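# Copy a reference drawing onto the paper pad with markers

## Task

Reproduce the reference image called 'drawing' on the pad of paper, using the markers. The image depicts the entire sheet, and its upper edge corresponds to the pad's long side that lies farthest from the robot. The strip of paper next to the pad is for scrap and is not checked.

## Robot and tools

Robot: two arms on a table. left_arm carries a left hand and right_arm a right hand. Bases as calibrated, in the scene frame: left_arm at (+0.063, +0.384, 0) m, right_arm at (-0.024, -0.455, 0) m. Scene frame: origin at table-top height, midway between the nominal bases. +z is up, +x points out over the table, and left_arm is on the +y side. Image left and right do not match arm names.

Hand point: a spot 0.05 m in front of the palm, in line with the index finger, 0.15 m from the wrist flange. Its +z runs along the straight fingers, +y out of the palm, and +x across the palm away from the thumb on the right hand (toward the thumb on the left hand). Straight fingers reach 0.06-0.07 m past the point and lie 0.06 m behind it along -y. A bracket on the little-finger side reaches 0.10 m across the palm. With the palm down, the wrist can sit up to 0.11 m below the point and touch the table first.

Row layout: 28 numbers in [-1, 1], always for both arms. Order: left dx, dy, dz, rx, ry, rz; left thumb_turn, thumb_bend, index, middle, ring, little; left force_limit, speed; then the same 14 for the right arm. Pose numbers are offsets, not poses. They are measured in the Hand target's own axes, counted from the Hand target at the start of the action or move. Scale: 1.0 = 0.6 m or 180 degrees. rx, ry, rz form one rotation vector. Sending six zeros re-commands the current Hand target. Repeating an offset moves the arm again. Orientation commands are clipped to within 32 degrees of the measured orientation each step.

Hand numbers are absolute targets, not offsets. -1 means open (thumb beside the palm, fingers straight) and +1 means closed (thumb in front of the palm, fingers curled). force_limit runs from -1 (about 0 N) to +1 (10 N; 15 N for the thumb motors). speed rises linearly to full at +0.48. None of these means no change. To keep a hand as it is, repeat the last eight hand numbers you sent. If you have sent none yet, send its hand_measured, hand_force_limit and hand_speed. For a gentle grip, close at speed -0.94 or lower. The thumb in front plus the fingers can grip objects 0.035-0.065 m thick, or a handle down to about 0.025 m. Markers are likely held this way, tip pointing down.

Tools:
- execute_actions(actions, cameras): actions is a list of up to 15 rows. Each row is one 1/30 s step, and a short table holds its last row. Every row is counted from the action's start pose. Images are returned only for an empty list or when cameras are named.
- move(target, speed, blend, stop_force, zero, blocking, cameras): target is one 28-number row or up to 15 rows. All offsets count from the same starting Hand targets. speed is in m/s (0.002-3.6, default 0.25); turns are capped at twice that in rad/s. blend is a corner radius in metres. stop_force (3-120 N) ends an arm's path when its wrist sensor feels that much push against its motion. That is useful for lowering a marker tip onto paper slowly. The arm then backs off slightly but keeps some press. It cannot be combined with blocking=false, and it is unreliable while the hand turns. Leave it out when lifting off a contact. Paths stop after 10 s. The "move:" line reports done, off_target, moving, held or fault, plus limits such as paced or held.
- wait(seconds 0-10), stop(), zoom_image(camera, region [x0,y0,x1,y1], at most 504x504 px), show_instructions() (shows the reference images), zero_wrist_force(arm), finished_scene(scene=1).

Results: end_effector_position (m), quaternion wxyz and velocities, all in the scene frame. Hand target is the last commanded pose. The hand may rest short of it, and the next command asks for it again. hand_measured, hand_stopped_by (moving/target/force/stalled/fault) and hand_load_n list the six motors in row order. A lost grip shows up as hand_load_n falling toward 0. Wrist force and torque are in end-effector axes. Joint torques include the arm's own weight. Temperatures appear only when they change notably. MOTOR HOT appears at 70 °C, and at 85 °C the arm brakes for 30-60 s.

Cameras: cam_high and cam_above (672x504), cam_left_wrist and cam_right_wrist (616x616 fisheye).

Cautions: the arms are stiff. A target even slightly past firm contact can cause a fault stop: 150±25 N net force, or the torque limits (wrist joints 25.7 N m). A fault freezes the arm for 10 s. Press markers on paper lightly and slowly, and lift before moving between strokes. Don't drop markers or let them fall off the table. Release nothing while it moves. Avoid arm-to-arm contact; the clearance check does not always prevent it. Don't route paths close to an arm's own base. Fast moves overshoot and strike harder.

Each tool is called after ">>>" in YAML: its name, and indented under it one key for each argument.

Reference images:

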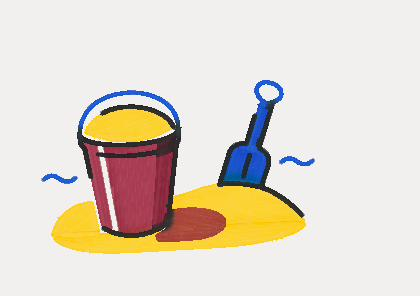

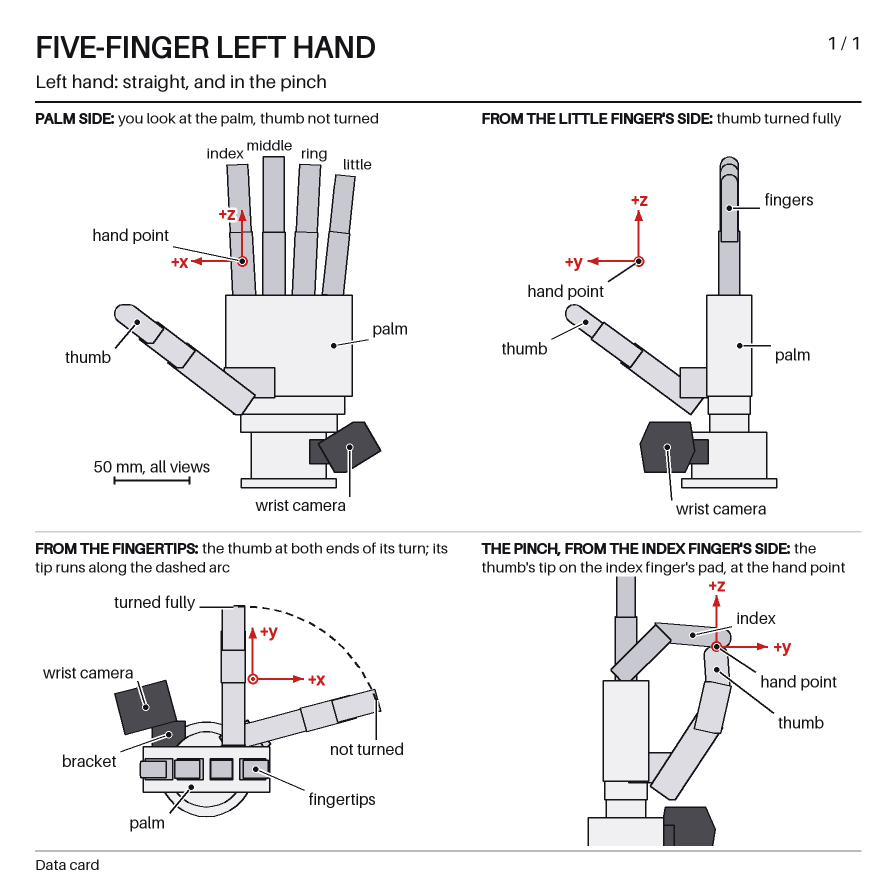

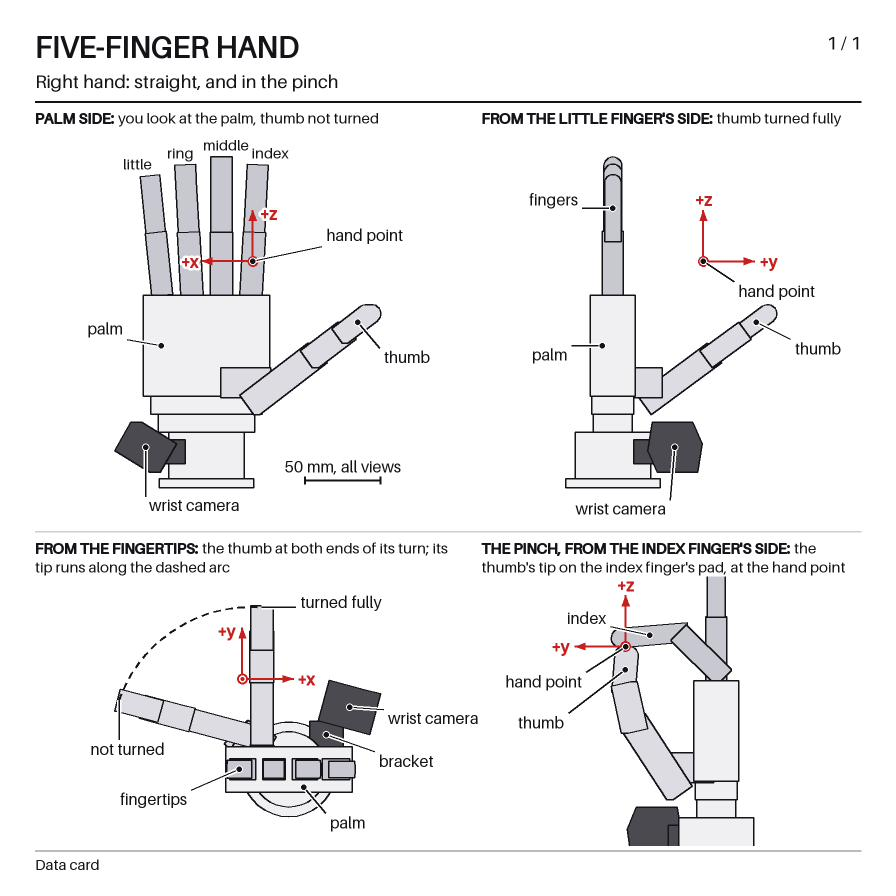

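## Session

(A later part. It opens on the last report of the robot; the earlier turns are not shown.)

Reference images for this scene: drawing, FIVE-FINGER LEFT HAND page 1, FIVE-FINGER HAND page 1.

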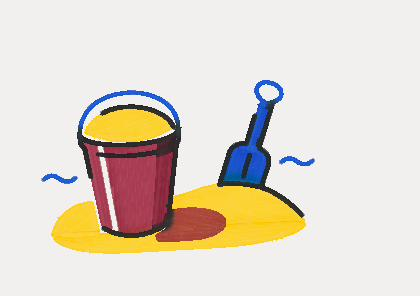

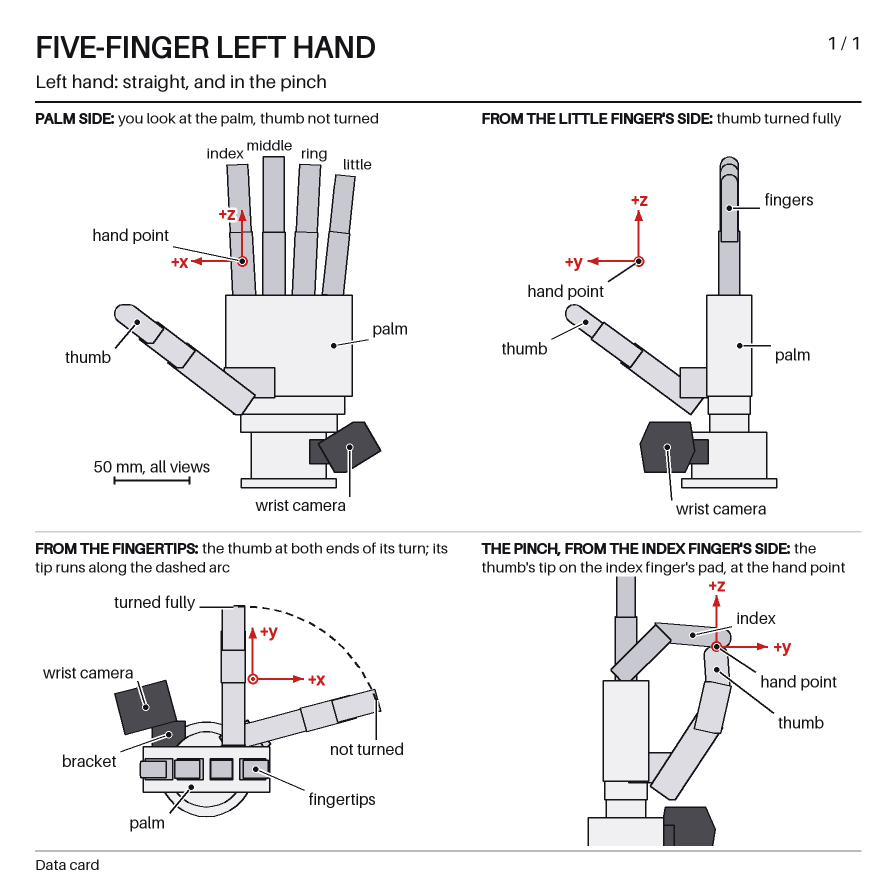

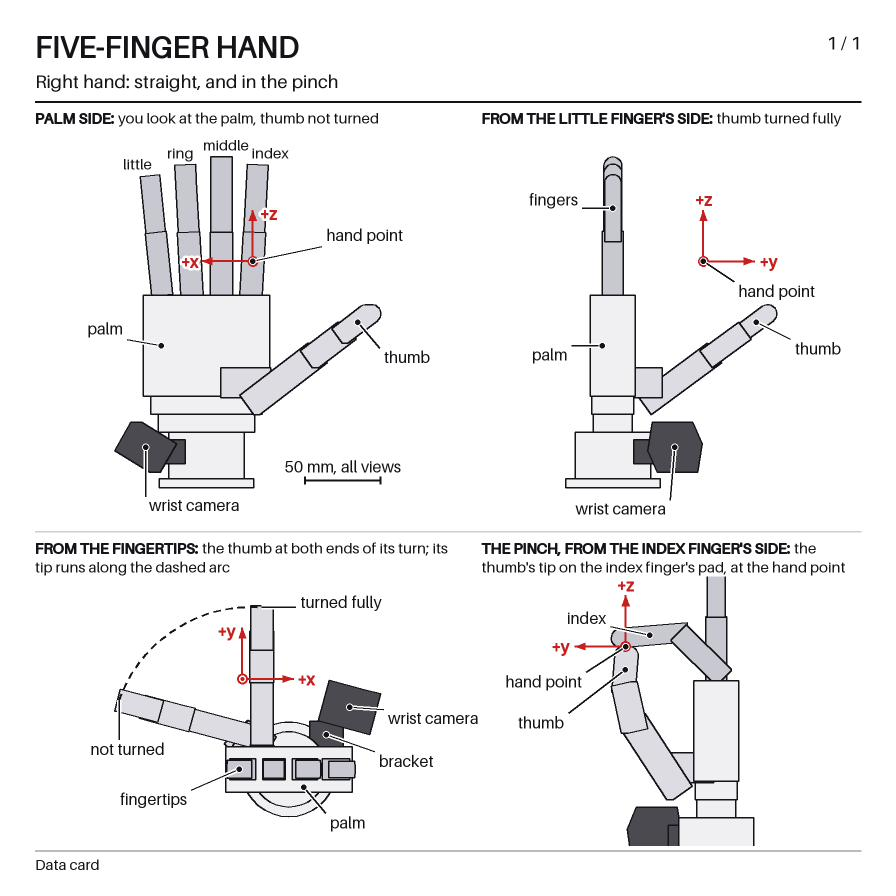

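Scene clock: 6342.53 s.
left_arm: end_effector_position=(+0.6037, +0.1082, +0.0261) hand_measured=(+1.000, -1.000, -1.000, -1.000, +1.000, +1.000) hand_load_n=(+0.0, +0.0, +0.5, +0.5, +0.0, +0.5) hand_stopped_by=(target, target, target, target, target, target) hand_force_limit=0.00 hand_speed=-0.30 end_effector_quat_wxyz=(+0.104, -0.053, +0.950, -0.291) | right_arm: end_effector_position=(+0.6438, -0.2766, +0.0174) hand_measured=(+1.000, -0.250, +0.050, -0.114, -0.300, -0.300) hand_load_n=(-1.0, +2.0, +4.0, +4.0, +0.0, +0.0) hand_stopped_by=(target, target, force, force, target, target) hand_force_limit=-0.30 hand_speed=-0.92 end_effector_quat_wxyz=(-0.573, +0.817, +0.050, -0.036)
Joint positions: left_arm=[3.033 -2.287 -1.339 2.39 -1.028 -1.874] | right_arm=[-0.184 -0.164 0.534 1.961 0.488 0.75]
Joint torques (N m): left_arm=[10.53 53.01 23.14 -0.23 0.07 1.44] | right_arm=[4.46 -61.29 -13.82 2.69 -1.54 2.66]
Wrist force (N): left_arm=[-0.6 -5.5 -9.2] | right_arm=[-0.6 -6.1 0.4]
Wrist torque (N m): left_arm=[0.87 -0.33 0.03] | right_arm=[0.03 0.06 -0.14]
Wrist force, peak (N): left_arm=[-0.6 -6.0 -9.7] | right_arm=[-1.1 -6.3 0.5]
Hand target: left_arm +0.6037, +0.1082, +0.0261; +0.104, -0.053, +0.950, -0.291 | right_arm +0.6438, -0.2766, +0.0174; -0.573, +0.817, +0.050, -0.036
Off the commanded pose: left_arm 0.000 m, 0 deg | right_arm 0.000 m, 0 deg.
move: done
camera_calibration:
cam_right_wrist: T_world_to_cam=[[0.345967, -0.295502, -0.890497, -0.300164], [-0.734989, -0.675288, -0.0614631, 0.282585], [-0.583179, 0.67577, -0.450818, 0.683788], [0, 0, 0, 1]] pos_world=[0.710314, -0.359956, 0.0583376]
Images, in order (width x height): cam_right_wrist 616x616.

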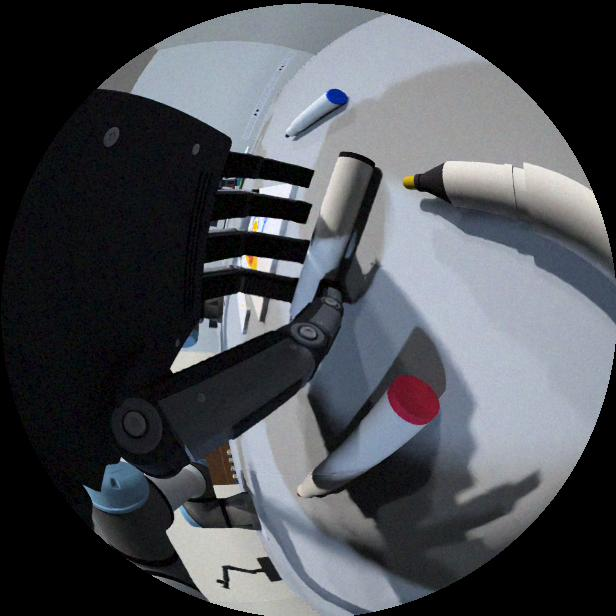

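Same as the blue one. Lift 6 mm and tighten.

>>> move:
  target: [0,0,0,0,0,0,1,-1,-1,-1,1,1,0,-0.3,0,-0.0094,-0.0034,0,0,0,1,-0.25,0.4,0.4,-0.3,-0.3,-0.3,-0.92]
  speed: 0.02

>>> move:
  target: [0,0,0,0,0,0,1,-1,-1,-1,1,1,0,-0.3,0,0,0,0,0,0,1,-0.25,0.42,0.42,-0.3,-0.3,-0.4,-0.94]

>>> move:
  target: [0,0,0,0,0,0,1,-1,-1,-1,1,1,0,-0.3,0,0,0,0,0,0,1,-0.25,0.46,0.46,-0.15,-0.15,0.2,-0.95]

>>> move:
  target: [0,0,0,0,0,0,1,-1,-1,-1,1,1,0,-0.3,0,0,0,0,0,0,1,-0.25,0.52,0.52,-0.15,-0.15,0.45,-0.95]
  cameras: ["cam_right_wrist"]

Scene clock: 6360.10 s.
left_arm: end_effector_position=(+0.6037, +0.1082, +0.0261) hand_measured=(+1.000, -1.000, -1.000, -1.000, +1.000, +1.000) hand_load_n=(+0.0, -0.5, +0.0, +0.5, +0.0, +0.0) hand_stopped_by=(target, target, target, target, target, target) hand_force_limit=0.00 hand_speed=-0.30 end_effector_quat_wxyz=(+0.104, -0.053, +0.950, -0.291) | right_arm: end_effector_position=(+0.6438, -0.2766, +0.0235) hand_measured=(+1.000, -0.250, +0.050, -0.114, -0.300, -0.300) hand_load_n=(-1.5, +2.0, +3.5, +0.0, +0.0, +0.0) hand_stopped_by=(target, target, force, force, target, target) hand_force_limit=-0.30 hand_speed=-0.92 end_effector_quat_wxyz=(-0.573, +0.817, +0.050, -0.036)
Joint positions: left_arm=[3.033 -2.287 -1.339 2.39 -1.028 -1.874] | right_arm=[-0.184 -0.174 0.539 1.966 0.488 0.75]
Joint torques (N m): left_arm=[11.72 52.6 23.52 -0.23 0.05 1.49] | right_arm=[0.49 -57.86 -13.65 3.81 0.97 2.85]
Wrist force (N): left_arm=[-0.5 -6.0 -9.3] | right_arm=[-1.0 0.0 -0.5]
Wrist torque (N m): left_arm=[0.81 -0.35 0.05] | right_arm=[-0.05 0.19 -0.08]
Wrist force, peak (N): left_arm=[-0.6 -5.7 -9.8] | right_arm=[-1.0 -6.5 0.2]
Hand target: left_arm +0.6037, +0.1082, +0.0261; +0.104, -0.053, +0.950, -0.291 | right_arm +0.6439, -0.2766, +0.0234; -0.573, +0.817, +0.050, -0.036
Off the commanded pose: left_arm 0.000 m, 0 deg | right_arm 0.000 m, 0 deg.
move: done

Scene clock: 6361.27 s.
left_arm: end_effector_position=(+0.6037, +0.1082, +0.0261) hand_measured=(+1.000, -1.000, -1.000, -1.000, +1.000, +1.000) hand_load_n=(+0.0, +0.0, +0.5, +0.5, +0.0, +0.0) hand_stopped_by=(target, target, target, target, target, target) hand_force_limit=0.00 hand_speed=-0.30 end_effector_quat_wxyz=(+0.104, -0.053, +0.950, -0.291) | right_arm: end_effector_position=(+0.6438, -0.2766, +0.0234) hand_measured=(+1.000, -0.252, +0.050, +0.036, -0.300, -0.300) hand_load_n=(+0.5, +4.5, +3.5, +3.5, +0.0, +0.0) hand_stopped_by=(target, target, force, force, target, target) hand_force_limit=-0.40 hand_speed=-0.94 end_effector_quat_wxyz=(-0.573, +0.817, +0.050, -0.036)
Joint positions: left_arm=[3.033 -2.287 -1.339 2.39 -1.028 -1.874] | right_arm=[-0.184 -0.174 0.538 1.966 0.488 0.75]
Joint torques (N m): left_arm=[10.79 52.75 22.97 -0.23 -0.08 1.43] | right_arm=[0.49 -53.16 -22.69 0.49 -0.88 2.35]
Wrist force (N): left_arm=[-0.4 -5.3 -9.6] | right_arm=[-0.4 -0.1 -0.2]
Wrist torque (N m): left_arm=[0.92 -0.37 0.04] | right_arm=[-0.08 0.10 -0.04]
Wrist force, peak (N): left_arm=[-0.8 -6.1 -9.7] | right_arm=[-0.8 -0.4 -0.6]
Hand target: left_arm +0.6037, +0.1082, +0.0261; +0.104, -0.053, +0.950, -0.291 | right_arm +0.6439, -0.2766, +0.0234; -0.573, +0.817, +0.050, -0.036
Off the commanded pose: left_arm 0.000 m, 0 deg | right_arm 0.000 m, 0 deg.
move: done

Scene clock: 6362.57 s.
left_arm: end_effector_position=(+0.6037, +0.1082, +0.0261) hand_measured=(+1.000, -1.000, -1.000, -1.000, +1.000, +1.000) hand_load_n=(+0.0, -0.5, +0.5, +1.0, +0.0, +0.0) hand_stopped_by=(target, target, target, target, target, target) hand_force_limit=0.00 hand_speed=-0.30 end_effector_quat_wxyz=(+0.104, -0.053, +0.950, -0.291) | right_arm: end_effector_position=(+0.6438, -0.2766, +0.0234) hand_measured=(+1.000, -0.252, +0.062, +0.048, -0.150, -0.150) hand_load_n=(+1.0, +7.5, +6.0, +7.0, +0.0, +0.0) hand_stopped_by=(target, target, force, force, target, target) hand_force_limit=0.20 hand_speed=-0.95 end_effector_quat_wxyz=(-0.573, +0.817, +0.050, -0.036)
Joint positions: left_arm=[3.033 -2.287 -1.339 2.39 -1.028 -1.874] | right_arm=[-0.184 -0.174 0.538 1.966 0.488 0.75]
Joint torques (N m): left_arm=[10.84 52.91 22.96 -0.12 0.01 1.51] | right_arm=[0.14 -53.32 -23.61 0.64 -2.9 1.99]
Wrist force (N): left_arm=[-0.6 -5.9 -9.7] | right_arm=[-0.5 -0.3 -0.6]
Wrist torque (N m): left_arm=[0.84 -0.35 0.05] | right_arm=[-0.08 0.11 -0.05]
Wrist force, peak (N): left_arm=[-0.6 -5.9 -9.7] | right_arm=[-1.1 -0.1 -0.3]
Hand target: left_arm +0.6037, +0.1082, +0.0261; +0.104, -0.053, +0.950, -0.291 | right_arm +0.6439, -0.2766, +0.0234; -0.573, +0.817, +0.050, -0.036
Off the commanded pose: left_arm 0.000 m, 0 deg | right_arm 0.000 m, 0 deg.
move: done

Scene clock: 6363.07 s.
left_arm: end_effector_position=(+0.6037, +0.1082, +0.0261) hand_measured=(+1.000, -1.000, -1.000, -1.000, +1.000, +1.000) hand_load_n=(+0.0, +0.0, +0.0, +0.5, +0.0, +0.0) hand_stopped_by=(target, target, target, target, target, target) hand_force_limit=0.00 hand_speed=-0.30 end_effector_quat_wxyz=(+0.104, -0.053, +0.950, -0.291) | right_arm: end_effector_position=(+0.6439, -0.2766, +0.0234) hand_measured=(+1.000, -0.252, +0.070, +0.052, -0.150, -0.150) hand_load_n=(+0.5, +9.0, +8.0, +7.0, +0.0, +0.0) hand_stopped_by=(target, target, force, force, target, target) hand_force_limit=0.45 hand_speed=-0.95 end_effector_quat_wxyz=(-0.573, +0.817, +0.050, -0.036)
Joint positions: left_arm=[3.033 -2.287 -1.339 2.39 -1.028 -1.874] | right_arm=[-0.184 -0.174 0.538 1.966 0.488 0.75]
Joint torques (N m): left_arm=[11 52.88 22.51 -0.15 0.06 1.38] | right_arm=[-0.39 -52.99 -23.18 0.48 -3.33 1.76]
Wrist force (N): left_arm=[-0.5 -5.8 -9.4] | right_arm=[-0.6 -0.2 -0.3]
Wrist torque (N m): left_arm=[0.84 -0.36 0.04] | right_arm=[-0.09 0.12 -0.06]
Wrist force, peak (N): left_arm=[-0.5 -6.0 -9.5] | right_arm=[-0.9 -0.3 -0.3]
Hand target: left_arm +0.6037, +0.1082, +0.0261; +0.104, -0.053, +0.950, -0.291 | right_arm +0.6439, -0.2766, +0.0234; -0.573, +0.817, +0.050, -0.036
Off the commanded pose: left_arm 0.000 m, 0 deg | right_arm 0.000 m, 0 deg.
move: done
camera_calibration:
cam_right_wrist: T_world_to_cam=[[0.345901, -0.295562, -0.890503, -0.294795], [-0.73502, -0.675261, -0.0613841, 0.282979], [-0.583179, 0.67577, -0.450818, 0.686493], [0, 0, 0, 1]] pos_world=[0.710314, -0.359957, 0.0643377]
Images, in order (width x height): cam_right_wrist 616x616.

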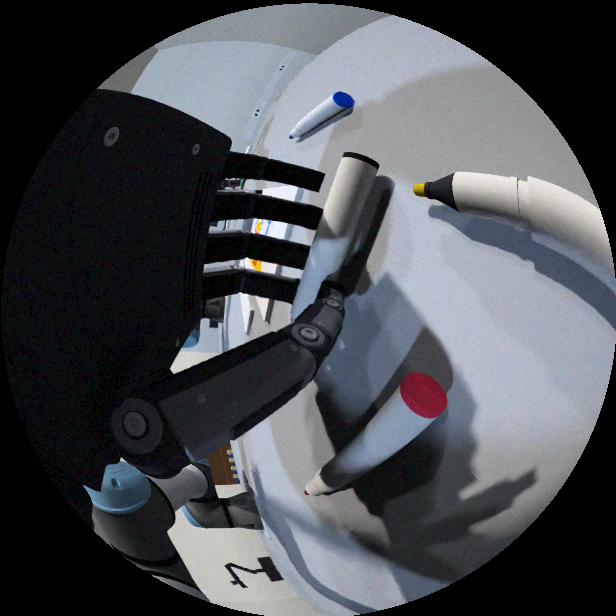

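>>> move:
  target:
    - [0,0,0,0,0,0,1,-1,-1,-1,1,1,0,-0.3,0,-0.2193,-0.0798,0,0,0,1,-0.25,0.52,0.52,-0.15,-0.15,0.45,-0.95]
    - [0,0,0,0,0,0,1,-1,-1,-1,1,1,0,-0.3,-0.0458,-0.2589,0.029,0,-0.01284,-0.00467,1,-0.25,0.52,0.52,-0.15,-0.15,0.45,-0.95]
  speed: [0.15,0.2]
  blend: [0.02,0]

>>> move:
  target: [0,0,0,0,0,0,1,-1,-1,-1,1,1,0,-0.3,0,0,0,0.0278,0,0,1,-0.25,0.52,0.52,-0.15,-0.15,0.45,-0.95]

>>> move:
  target: [0,0,0,0,0,0,1,-1,-1,-1,1,1,0,-0.3,0,0,0,0,0,-0.5,1,-0.25,0.52,0.52,-0.15,-0.15,0.45,-0.95]
  speed: 0.3
  cameras: ["cam_above","cam_right_wrist","cam_high"]

>>> zoom_image:
  camera: "cam_high"
  region: [230, 260, 380, 380]

Scene clock: 6387.37 s.
left_arm: end_effector_position=(+0.6037, +0.1082, +0.0261) hand_measured=(+1.000, -1.000, -1.000, -1.000, +1.000, +1.000) hand_load_n=(+0.0, +0.0, +0.5, +0.5, +0.0, +0.0) hand_stopped_by=(target, target, target, target, target, target) hand_force_limit=0.00 hand_speed=-0.30 end_effector_quat_wxyz=(+0.104, -0.053, +0.950, -0.291) | right_arm: end_effector_position=(+0.6083, -0.2113, +0.1636) hand_measured=(+1.000, -0.252, +0.070, +0.052, -0.150, -0.150) hand_load_n=(+0.5, +9.0, +8.0, +7.5, +0.0, +0.0) hand_stopped_by=(target, target, force, force, target, target) hand_force_limit=0.45 hand_speed=-0.95 end_effector_quat_wxyz=(-0.572, +0.816, +0.067, -0.048)
Joint positions: left_arm=[3.033 -2.287 -1.339 2.39 -1.028 -1.874] | right_arm=[-0.095 -0.442 0.707 1.999 0.458 0.825]
Joint torques (N m): left_arm=[10.2 53.22 22.26 -0.14 -0.03 1.59] | right_arm=[6.06 -54.56 -19.74 3.63 1.8 -2.77]
Wrist force (N): left_arm=[-0.6 -5.6 -9.4] | right_arm=[-0.9 0.3 0.3]
Wrist torque (N m): left_arm=[0.87 -0.33 0.04] | right_arm=[-0.04 0.15 0.00]
Wrist force, peak (N): left_arm=[-0.8 -5.8 -9.8] | right_arm=[-1.4 -0.6 1.7]
Hand target: left_arm +0.6037, +0.1082, +0.0261; +0.104, -0.053, +0.950, -0.291 | right_arm +0.6083, -0.2112, +0.1636; -0.572, +0.816, +0.067, -0.048
Off the commanded pose: left_arm 0.000 m, 0 deg | right_arm 0.000 m, 0 deg.
move: done

Scene clock: 6388.23 s.
left_arm: end_effector_position=(+0.6037, +0.1082, +0.0261) hand_measured=(+1.000, -1.000, -1.000, -1.000, +1.000, +1.000) hand_load_n=(+0.0, +0.0, +0.0, +0.5, -0.5, +0.0) hand_stopped_by=(target, target, target, target, target, target) hand_force_limit=0.00 hand_speed=-0.30 end_effector_quat_wxyz=(+0.104, -0.053, +0.950, -0.291) | right_arm: end_effector_position=(+0.6083, -0.2113, +0.1636) hand_measured=(+1.000, -0.252, +0.070, +0.052, -0.150, -0.150) hand_load_n=(+0.5, +9.0, +8.0, +7.5, +0.0, +0.0) hand_stopped_by=(target, target, force, force, target, target) hand_force_limit=0.45 hand_speed=-0.95 end_effector_quat_wxyz=(-0.607, +0.790, +0.065, -0.051)
Joint positions: left_arm=[3.033 -2.287 -1.339 2.39 -1.028 -1.874] | right_arm=[-0.111 -0.445 0.798 2.088 0.41 0.659]
Joint torques (N m): left_arm=[10.88 52.83 23.29 -0.17 0.08 1.49] | right_arm=[9.01 -63.58 -26.05 0.15 1.97 1.06]
Wrist force (N): left_arm=[-0.7 -5.6 -9.4] | right_arm=[-1.3 0.3 0.0]
Wrist torque (N m): left_arm=[0.87 -0.32 0.03] | right_arm=[-0.05 0.20 -0.20]
Wrist force, peak (N): left_arm=[-0.6 -5.9 -9.6] | right_arm=[-1.2 0.5 0.3]
Hand target: left_arm +0.6037, +0.1082, +0.0261; +0.104, -0.053, +0.950, -0.291 | right_arm +0.6083, -0.2112, +0.1636; -0.607, +0.790, +0.065, -0.051
Off the commanded pose: left_arm 0.000 m, 0 deg | right_arm 0.000 m, 0 deg.
move: done

Scene clock: 6391.40 s.
left_arm: end_effector_position=(+0.6037, +0.1082, +0.0261) hand_measured=(+1.000, -1.000, -1.000, -1.000, +1.000, +1.000) hand_load_n=(+0.0, +0.0, +0.0, +1.0, +0.0, +0.0) hand_stopped_by=(target, target, target, target, target, target) hand_force_limit=0.00 hand_speed=-0.30 end_effector_quat_wxyz=(+0.104, -0.053, +0.950, -0.291) | right_arm: end_effector_position=(+0.6083, -0.2113, +0.1635) hand_measured=(+1.000, -0.252, +0.070, +0.052, -0.150, -0.150) hand_load_n=(+0.5, +9.0, +8.0, +7.0, +0.0, +0.0) hand_stopped_by=(target, target, force, force, target, target) hand_force_limit=0.45 hand_speed=-0.95 end_effector_quat_wxyz=(-0.466, +0.513, +0.605, +0.393)
Joint positions: left_arm=[3.033 -2.287 -1.339 2.39 -1.028 -1.874] | right_arm=[-0.171 -0.634 1.285 1.87 0.457 -0.999]
Joint torques (N m): left_arm=[10.85 52.11 22.95 -0.15 -0.08 1.37] | right_arm=[9.06 -51.8 -26.37 2.25 -1.93 -1.47]
Wrist force (N): left_arm=[-0.4 -5.8 -9.6] | right_arm=[0.8 0.0 1.0]
Wrist torque (N m): left_arm=[0.85 -0.38 0.06] | right_arm=[-0.08 -0.21 0.13]
Wrist force, peak (N): left_arm=[-0.8 -5.8 -9.7] | right_arm=[0.8 0.0 1.0]
Hand target: left_arm +0.6037, +0.1082, +0.0261; +0.104, -0.053, +0.950, -0.291 | right_arm +0.6083, -0.2112, +0.1636; -0.466, +0.513, +0.605, +0.394
Off the commanded pose: left_arm 0.000 m, 0 deg | right_arm 0.000 m, 0 deg.
move: done
camera_calibration:
cam_right_wrist: T_world_to_cam=[[0.927729, 0.222616, 0.299602, -0.577432], [0.369329, -0.66361, -0.650552, -0.263418], [0.0539953, 0.714187, -0.697869, 0.34577], [0, 0, 0, 1]] pos_world=[0.614318, -0.293206, 0.242934]
Images, in order (width x height): cam_high 672x504, cam_above 672x504, cam_right_wrist 616x616.

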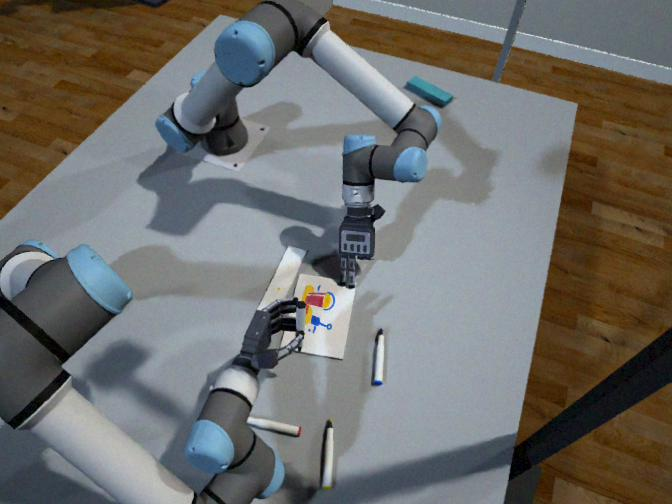

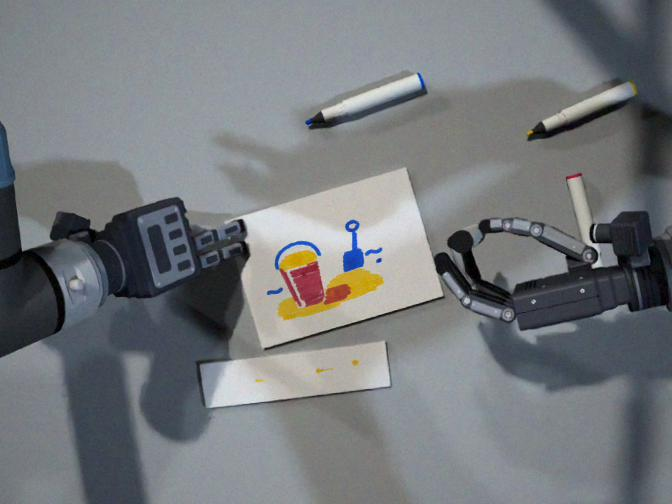

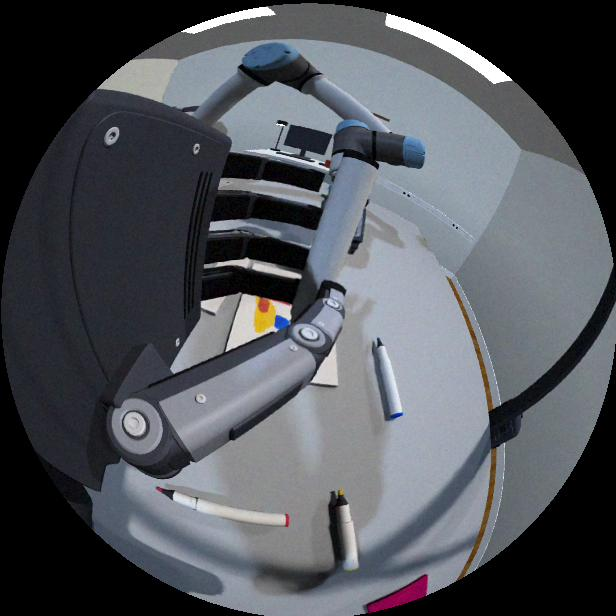

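Scaled by 3.360.

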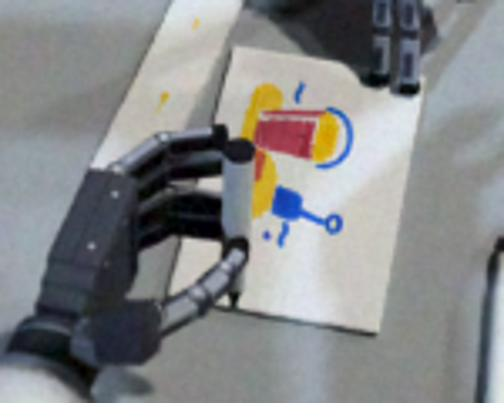

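>>> move:
  target:
    - [0,0,0,0,0,0,1,-1,-1,-1,1,1,0,-0.3,0.05601,0.00298,0.208674,0,0,0,1,-0.25,0.52,0.52,-0.15,-0.15,0.45,-0.95]
    - [0,0,0,0,0,0,1,-1,-1,-1,1,1,0,-0.3,-0.084533,0.00298,0.246333,0,0,0,1,-0.25,0.52,0.52,-0.15,-0.15,0.45,-0.95]
  speed: [0.2,0.08]
  blend: 0.02
  cameras: ["cam_high"]

>>> zoom_image:
  camera: "cam_high"
  region: [250, 250, 370, 370]

Scene clock: 6427.67 s.
left_arm: end_effector_position=(+0.6037, +0.1082, +0.0261) hand_measured=(+1.000, -1.000, -1.000, -1.000, +1.000, +1.000) hand_load_n=(+0.0, +0.0, +0.5, +0.5, +0.5, +0.0) hand_stopped_by=(target, target, target, target, target, target) hand_force_limit=0.00 hand_speed=-0.30 end_effector_quat_wxyz=(+0.104, -0.053, +0.950, -0.291) | right_arm: end_effector_position=(+0.5886, -0.0829, +0.0766) hand_measured=(+1.000, -0.252, +0.070, +0.052, -0.150, -0.150) hand_load_n=(+0.5, +9.0, +8.5, +7.0, +0.0, +0.0) hand_stopped_by=(target, target, force, force, target, target) hand_force_limit=0.45 hand_speed=-0.95 end_effector_quat_wxyz=(-0.465, +0.513, +0.605, +0.394)
Joint positions: left_arm=[3.033 -2.287 -1.339 2.39 -1.028 -1.874] | right_arm=[0.041 -0.502 1.191 1.446 0.309 -0.585]
Joint torques (N m): left_arm=[10.46 52.92 21.84 -0.25 -0.29 1.6] | right_arm=[8.52 -64.09 -13.99 4.68 -3.4 2.55]
Wrist force (N): left_arm=[-0.4 -5.7 -9.2] | right_arm=[0.7 0.2 0.5]
Wrist torque (N m): left_arm=[0.85 -0.36 0.05] | right_arm=[0.01 -0.14 0.09]
Wrist force, peak (N): left_arm=[-0.7 -5.9 -9.7] | right_arm=[1.1 0.3 1.8]
Hand target: left_arm +0.6037, +0.1082, +0.0261; +0.104, -0.053, +0.950, -0.291 | right_arm +0.5886, -0.0829, +0.0766; -0.466, +0.513, +0.605, +0.394
Off the commanded pose: left_arm 0.000 m, 0 deg | right_arm 0.000 m, 0 deg.
move: done
Images, in order (width x height): cam_high 672x504.

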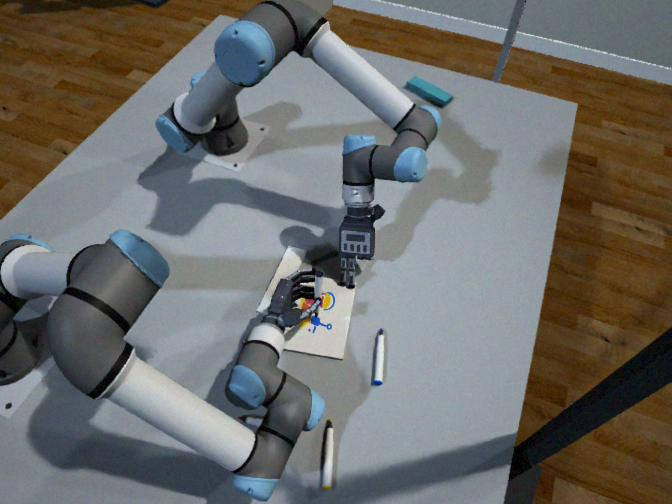

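Scaled by 4.200.

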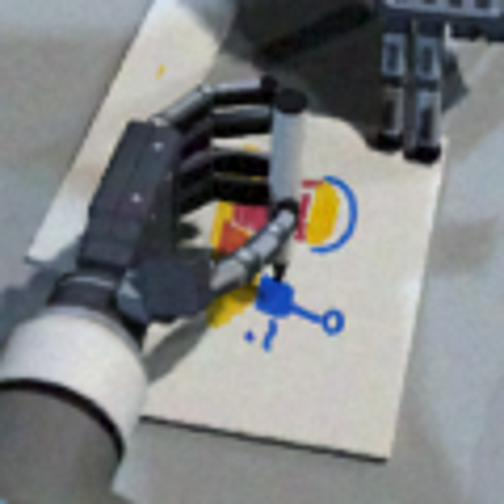

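>>> move:
  target: [0,0,0,0,0,0,1,-1,-1,-1,1,1,0,-0.3,-0.022538,0,0.006039,0,0,0,1,-0.25,0.52,0.52,-0.15,-0.15,0.45,-0.95]
  speed: 0.004
  stop_force: 3

>>> move:
  target:
    - [0,0,0,0,0,0,1,-1,-1,-1,1,1,0,-0.3,0.008049,0,-0.002157,0,0,0,1,-0.25,0.52,0.52,-0.15,-0.15,0.45,-0.95]
    - [0,0,0,0,0,0,1,-1,-1,-1,1,1,0,-0.3,-0.047961,-0.00298,-0.210831,0,0,0,1,-0.25,0.52,0.52,-0.15,-0.15,0.45,-0.95]
  speed: [0.03,0.2]
  blend: [0.002,0]
  cameras: ["cam_above"]

>>> zoom_image:
  camera: "cam_above"
  region: [330, 230, 400, 290]

Scene clock: 6450.27 s.
left_arm: end_effector_position=(+0.6037, +0.1082, +0.0261) hand_measured=(+1.000, -1.000, -1.000, -1.000, +1.000, +1.000) hand_load_n=(+0.0, +0.0, +0.0, +0.5, +0.0, +0.0) hand_stopped_by=(target, target, target, target, target, target) hand_force_limit=0.00 hand_speed=-0.30 end_effector_quat_wxyz=(+0.104, -0.053, +0.950, -0.291) | right_arm: end_effector_position=(+0.5885, -0.0829, +0.0626) hand_measured=(+1.000, -0.252, +0.070, +0.052, -0.150, -0.150) hand_load_n=(+0.0, +9.0, +8.0, +7.5, +0.0, +0.0) hand_stopped_by=(target, target, force, force, target, target) hand_force_limit=0.45 hand_speed=-0.95 end_effector_quat_wxyz=(-0.466, +0.513, +0.605, +0.394)
Joint positions: left_arm=[3.033 -2.287 -1.339 2.39 -1.028 -1.874] | right_arm=[0.041 -0.479 1.187 1.427 0.309 -0.585]
Joint torques (N m): left_arm=[10.32 52.33 22.03 -0.2 0 1.53] | right_arm=[9.23 -56.44 -22.38 1.73 -4.21 2.87]
Wrist force (N): left_arm=[-0.4 -5.7 -9.5] | right_arm=[0.6 0.5 0.7]
Wrist torque (N m): left_arm=[0.87 -0.37 0.05] | right_arm=[0.05 -0.14 0.08]
Wrist force, peak (N): left_arm=[-0.7 -6.1 -9.6] | right_arm=[0.5 0.5 0.9]
Hand target: left_arm +0.6037, +0.1082, +0.0261; +0.104, -0.053, +0.950, -0.291 | right_arm +0.5885, -0.0829, +0.0626; -0.466, +0.513, +0.605, +0.394
Off the commanded pose: left_arm 0.000 m, 0 deg | right_arm 0.000 m, 0 deg.
move: done

Scene clock: 6451.57 s.
left_arm: end_effector_position=(+0.6037, +0.1082, +0.0261) hand_measured=(+1.000, -1.000, -1.000, -1.000, +1.000, +1.000) hand_load_n=(+0.0, +0.0, +0.5, +0.5, +0.0, +0.0) hand_stopped_by=(target, target, target, target, target, target) hand_force_limit=0.00 hand_speed=-0.30 end_effector_quat_wxyz=(+0.104, -0.053, +0.950, -0.291) | right_arm: end_effector_position=(+0.6081, -0.2109, +0.0672) hand_measured=(+1.000, -0.252, +0.070, +0.052, -0.150, -0.150) hand_load_n=(+0.5, +9.5, +8.0, +7.5, +0.0, +0.0) hand_stopped_by=(target, target, force, force, target, target) hand_force_limit=0.45 hand_speed=-0.95 end_effector_quat_wxyz=(-0.466, +0.513, +0.605, +0.394)
Joint positions: left_arm=[3.033 -2.287 -1.339 2.39 -1.028 -1.874] | right_arm=[-0.17 -0.478 1.265 1.734 0.457 -0.999]
Joint torques (N m): left_arm=[10.62 52.02 22.3 -0.22 -0.2 1.44] | right_arm=[-6.76 -62.3 -23.38 1.27 -2.37 0.28]
Wrist force (N): left_arm=[-0.5 -5.8 -9.4] | right_arm=[1.0 -0.2 0.9]
Wrist torque (N m): left_arm=[0.85 -0.35 0.05] | right_arm=[-0.10 -0.22 0.12]
Wrist force, peak (N): left_arm=[-0.5 -5.9 -9.7] | right_arm=[1.2 0.6 2.2]
Hand target: left_arm +0.6037, +0.1082, +0.0261; +0.104, -0.053, +0.950, -0.291 | right_arm +0.6081, -0.2110, +0.0673; -0.466, +0.513, +0.605, +0.394
Off the commanded pose: left_arm 0.000 m, 0 deg | right_arm 0.000 m, 0 deg.
move: done
Images, in order (width x height): cam_above 672x504.

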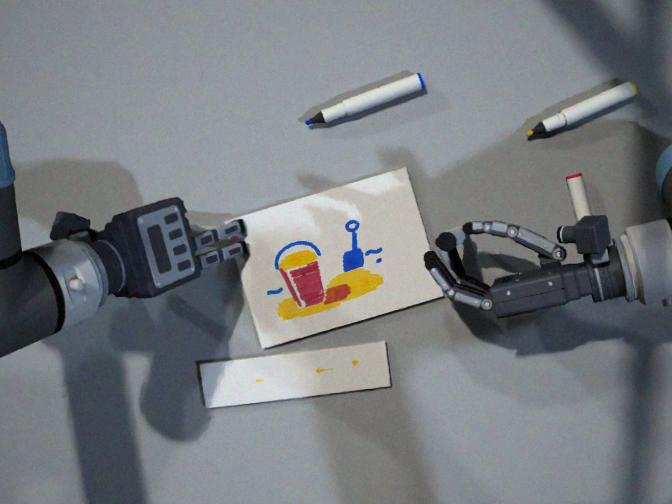

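Scaled by 7.200.

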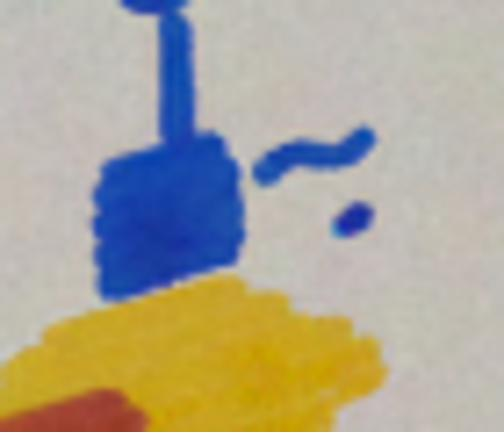

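>>> move:
  target:
    - [0,0,0,0,0,0,1,-1,-1,-1,1,1,0,-0.3,0.05601,0.00298,0.208674,0,0,0,1,-0.25,0.52,0.52,-0.15,-0.15,0.45,-0.95]
    - [0,0,0,0,0,0,1,-1,-1,-1,1,1,0,-0.3,0.048766,0.00298,0.210615,0,0,0,1,-0.25,0.52,0.52,-0.15,-0.15,0.45,-0.95]
  speed: [0.2,0.01]

>>> zero_wrist_force:
  arm: "right_arm"

>>> move:
  target: [0,0,0,0,0,0,1,-1,-1,-1,1,1,0,-0.3,-0.0161,0,0.00431,0,0,0,1,-0.25,0.52,0.52,-0.15,-0.15,0.45,-0.95]
  speed: 0.004
  stop_force: 3

>>> move:
  target:
    - [0,0,0,0,0,0,1,-1,-1,-1,1,1,0,-0.3,0.008049,0,-0.002157,0,0,0,1,-0.25,0.52,0.52,-0.15,-0.15,0.45,-0.95]
    - [0,0,0,0,0,0,1,-1,-1,-1,1,1,0,-0.3,-0.047961,-0.00298,-0.210831,0,0,0,1,-0.25,0.52,0.52,-0.15,-0.15,0.45,-0.95]
  speed: [0.03,0.2]
  cameras: ["cam_above"]

Scene clock: 6513.67 s.
left_arm: end_effector_position=(+0.6037, +0.1082, +0.0261) hand_measured=(+1.000, -1.000, -1.000, -1.000, +1.000, +1.000) hand_load_n=(+0.0, +0.0, +0.5, +0.5, +0.0, +0.0) hand_stopped_by=(target, target, target, target, target, target) hand_force_limit=0.00 hand_speed=-0.30 end_effector_quat_wxyz=(+0.104, -0.053, +0.950, -0.291) | right_arm: end_effector_position=(+0.5885, -0.0829, +0.0630) hand_measured=(+1.000, -0.252, +0.070, +0.052, -0.150, -0.150) hand_load_n=(+0.5, +9.5, +8.0, +7.5, +0.0, +0.0) hand_stopped_by=(target, target, force, force, target, target) hand_force_limit=0.45 hand_speed=-0.95 end_effector_quat_wxyz=(-0.466, +0.513, +0.605, +0.394)
Joint positions: left_arm=[3.033 -2.287 -1.339 2.39 -1.028 -1.874] | right_arm=[0.041 -0.48 1.187 1.428 0.309 -0.585]
Joint torques (N m): left_arm=[10.6 53.05 22.96 -0.29 -0.24 1.42] | right_arm=[9.28 -56.36 -24.24 0.74 -1.36 2.42]
Wrist force (N): left_arm=[-0.7 -5.8 -9.3] | right_arm=[0.4 0.5 0.7]
Wrist torque (N m): left_arm=[0.83 -0.32 0.03] | right_arm=[0.05 -0.11 0.19]
Wrist force, peak (N): left_arm=[-0.5 -6.0 -9.8] | right_arm=[1.0 0.5 2.1]
Hand target: left_arm +0.6037, +0.1082, +0.0261; +0.104, -0.053, +0.950, -0.291 | right_arm +0.5885, -0.0829, +0.0631; -0.466, +0.513, +0.605, +0.394
Off the commanded pose: left_arm 0.000 m, 0 deg | right_arm 0.000 m, 0 deg.
move: done

Wrist force sensor zeroed.

Scene clock: 6515.47 s.
left_arm: end_effector_position=(+0.6037, +0.1082, +0.0261) hand_measured=(+1.000, -1.000, -1.000, -1.000, +1.000, +1.000) hand_load_n=(+0.0, +0.0, +0.5, +1.0, +0.0, +0.0) hand_stopped_by=(target, target, target, target, target, target) hand_force_limit=0.00 hand_speed=-0.30 end_effector_quat_wxyz=(+0.104, -0.053, +0.950, -0.291) | right_arm: end_effector_position=(+0.5885, -0.0829, +0.0599) hand_measured=(+1.000, -0.252, +0.070, +0.050, -0.150, -0.150) hand_load_n=(+0.0, +9.5, +8.0, +7.5, +0.0, +0.0) hand_stopped_by=(target, target, force, force, target, target) hand_force_limit=0.45 hand_speed=-0.95 end_effector_quat_wxyz=(-0.466, +0.513, +0.605, +0.394)
Joint positions: left_arm=[3.033 -2.287 -1.339 2.39 -1.028 -1.874] | right_arm=[0.041 -0.474 1.186 1.424 0.309 -0.585]
Joint torques (N m): left_arm=[9.71 52.68 21.64 -0.24 -0.35 1.44] | right_arm=[5.68 -61.27 -11.79 4.16 -0.58 2.71]
Wrist force (N, zeroed by zero_wrist_force on right_arm): left_arm=[-0.5 -5.7 -9.5] | right_arm=[3.3 -0.4 0.0]
Wrist torque (N m, zeroed by zero_wrist_force on right_arm): left_arm=[0.87 -0.36 0.05] | right_arm=[-0.02 0.06 -0.04]
Wrist force, peak (N, zeroed by zero_wrist_force on right_arm): left_arm=[-0.5 -5.9 -9.7] | right_arm=[4.7 -0.3 0.2]
Hand target: left_arm +0.6037, +0.1082, +0.0261; +0.104, -0.053, +0.950, -0.291 | right_arm +0.5885, -0.0829, +0.0599; -0.466, +0.513, +0.605, +0.394 (not the last commanded pose)
Off the commanded pose: left_arm 0.000 m, 0 deg | right_arm 0.007 m, 0 deg.
move: contact (right_arm)

Scene clock: 6517.17 s.
left_arm: end_effector_position=(+0.6037, +0.1082, +0.0261) hand_measured=(+1.000, -1.000, -1.000, -1.000, +1.000, +1.000) hand_load_n=(+0.0, +0.0, +0.5, +1.0, +0.0, +0.0) hand_stopped_by=(target, target, target, target, target, target) hand_force_limit=0.00 hand_speed=-0.30 end_effector_quat_wxyz=(+0.104, -0.053, +0.950, -0.291) | right_arm: end_effector_position=(+0.6081, -0.2109, +0.0645) hand_measured=(+1.000, -0.252, +0.070, +0.050, -0.150, -0.150) hand_load_n=(+0.5, +9.0, +8.0, +7.5, +0.0, +0.0) hand_stopped_by=(target, target, force, force, target, target) hand_force_limit=0.45 hand_speed=-0.95 end_effector_quat_wxyz=(-0.466, +0.513, +0.605, +0.394)
Joint positions: left_arm=[3.033 -2.287 -1.339 2.39 -1.028 -1.874] | right_arm=[-0.17 -0.473 1.263 1.73 0.457 -0.999]
Joint torques (N m): left_arm=[10.41 52.83 21.84 -0.28 -0.38 1.32] | right_arm=[-6.4 -62.38 -23.99 1.35 -2.33 0.4]
Wrist force (N, zeroed by zero_wrist_force on right_arm): left_arm=[-0.7 -5.9 -9.3] | right_arm=[0.4 -0.6 -0.2]
Wrist torque (N m, zeroed by zero_wrist_force on right_arm): left_arm=[0.82 -0.31 0.03] | right_arm=[-0.11 -0.09 -0.08]
Wrist force, peak (N, zeroed by zero_wrist_force on right_arm): left_arm=[-0.4 -5.8 -9.8] | right_arm=[3.3 -0.4 0.0]
Hand target: left_arm +0.6037, +0.1082, +0.0261; +0.104, -0.053, +0.950, -0.291 | right_arm +0.6081, -0.2110, +0.0646; -0.466, +0.513, +0.605, +0.394
Off the commanded pose: left_arm 0.000 m, 0 deg | right_arm 0.000 m, 0 deg.
move: done
Images, in order (width x height): cam_above 672x504.

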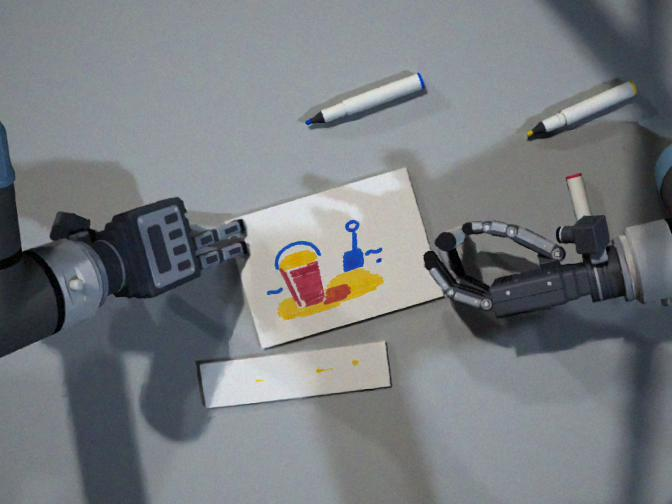

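>>> zoom_image:
  camera: "cam_above"
  region: [320, 210, 400, 275]

>>> zoom_image:
  camera: "cam_above"
  region: [240, 200, 400, 330]

>>> zoom_image:
  camera: "cam_above"
  region: [380, 220, 480, 310]

Scaled by 6.300.

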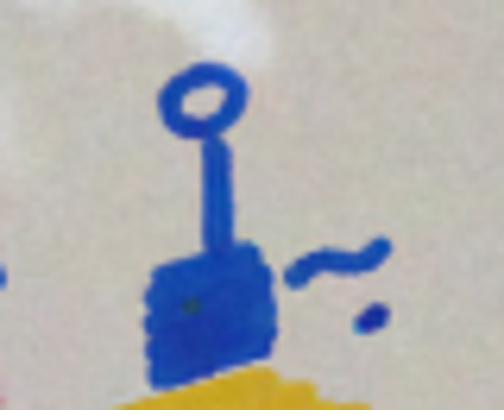

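Scaled by 3.150.

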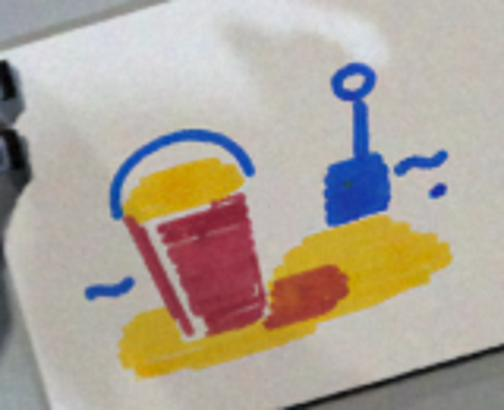

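Scaled by 5.040.

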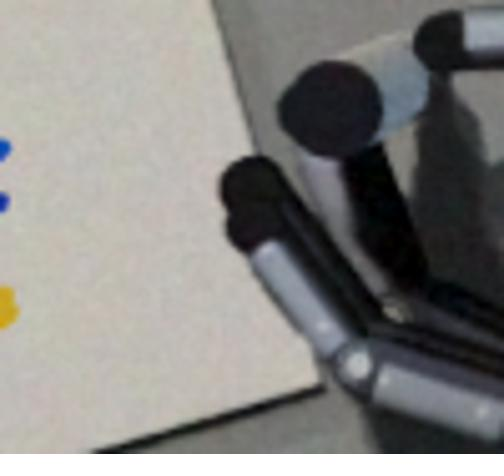

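>>> move:
  target:
    - [0,0,0,0,0,0,1,-1,-1,-1,1,1,0,-0.3,0.055036,0.008839,0.203553,0,0,0,1,-0.25,0.52,0.52,-0.15,-0.15,0.45,-0.95]
    - [0,0,0,0,0,0,1,-1,-1,-1,1,1,0,-0.3,0.046987,0.008839,0.20571,0,0,0,1,-0.25,0.52,0.52,-0.15,-0.15,0.45,-0.95]
    - [0,0,0,0,0,0,1,-1,-1,-1,1,1,0,-0.3,0.047322,-0.014409,0.207763,0,0,0,1,-0.25,0.52,0.52,-0.15,-0.15,0.45,-0.95]
    - [0,0,0,0,0,0,1,-1,-1,-1,1,1,0,-0.3,0.055371,-0.014409,0.205606,0,0,0,1,-0.25,0.52,0.52,-0.15,-0.15,0.45,-0.95]
    - [0,0,0,0,0,0,1,-1,-1,-1,1,1,0,-0.3,0,0,0,0,0,0,1,-0.25,0.52,0.52,-0.15,-0.15,0.45,-0.95]
  speed: [0.25,0.015,0.045,0.03,0.25]
  blend: [0,0,0.0008,0.002,0]
  cameras: ["cam_above"]

>>> zoom_image:
  camera: "cam_above"
  region: [320, 210, 400, 275]

>>> zoom_image:
  camera: "cam_above"
  region: [240, 320, 300, 365]

Scene clock: 6575.00 s.
left_arm: end_effector_position=(+0.6037, +0.1082, +0.0261) hand_measured=(+1.000, -1.000, -1.000, -1.000, +1.000, +1.000) hand_load_n=(+0.0, +0.0, +0.5, +0.5, +0.0, +0.0) hand_stopped_by=(target, target, target, target, target, target) hand_force_limit=0.00 hand_speed=-0.30 end_effector_quat_wxyz=(+0.104, -0.053, +0.950, -0.291) | right_arm: end_effector_position=(+0.6081, -0.2109, +0.0645) hand_measured=(+1.000, -0.252, +0.070, +0.050, -0.150, -0.150) hand_load_n=(+0.5, +9.5, +8.0, +7.0, +0.0, +0.0) hand_stopped_by=(target, target, force, force, target, target) hand_force_limit=0.45 hand_speed=-0.95 end_effector_quat_wxyz=(-0.466, +0.513, +0.605, +0.394)
Joint positions: left_arm=[3.033 -2.287 -1.339 2.39 -1.028 -1.874] | right_arm=[-0.17 -0.473 1.263 1.73 0.457 -0.999]
Joint torques (N m): left_arm=[10.18 53.55 21.6 -0.32 -0.56 1.49] | right_arm=[-5.7 -63.3 -5.74 2.27 -1.92 -0.26]
Wrist force (N, zeroed by zero_wrist_force on right_arm): left_arm=[-0.5 -5.5 -9.2] | right_arm=[0.3 -0.8 0.0]
Wrist torque (N m, zeroed by zero_wrist_force on right_arm): left_arm=[0.88 -0.35 0.03] | right_arm=[-0.15 -0.08 -0.08]
Wrist force, peak (N, zeroed by zero_wrist_force on right_arm): left_arm=[-0.4 -5.9 -9.7] | right_arm=[2.6 -0.3 -0.3]
Hand target: left_arm +0.6037, +0.1082, +0.0261; +0.104, -0.053, +0.950, -0.291 | right_arm +0.6081, -0.2110, +0.0646; -0.466, +0.513, +0.605, +0.394
Off the commanded pose: left_arm 0.000 m, 0 deg | right_arm 0.000 m, 0 deg.
move: done
Images, in order (width x height): cam_above 672x504.

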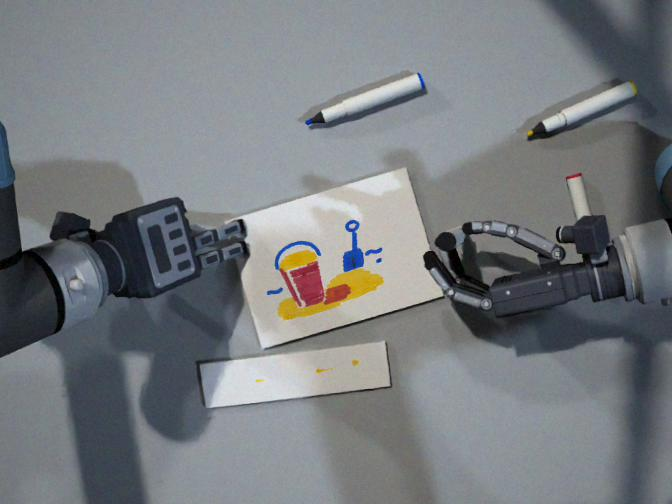

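Scaled by 6.300.

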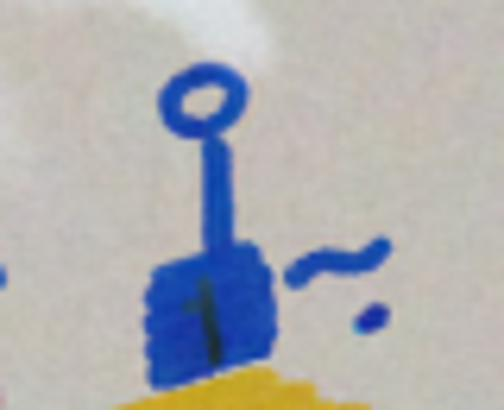

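Scaled by 8.400.

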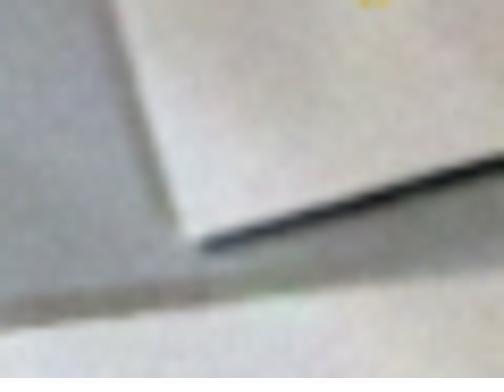

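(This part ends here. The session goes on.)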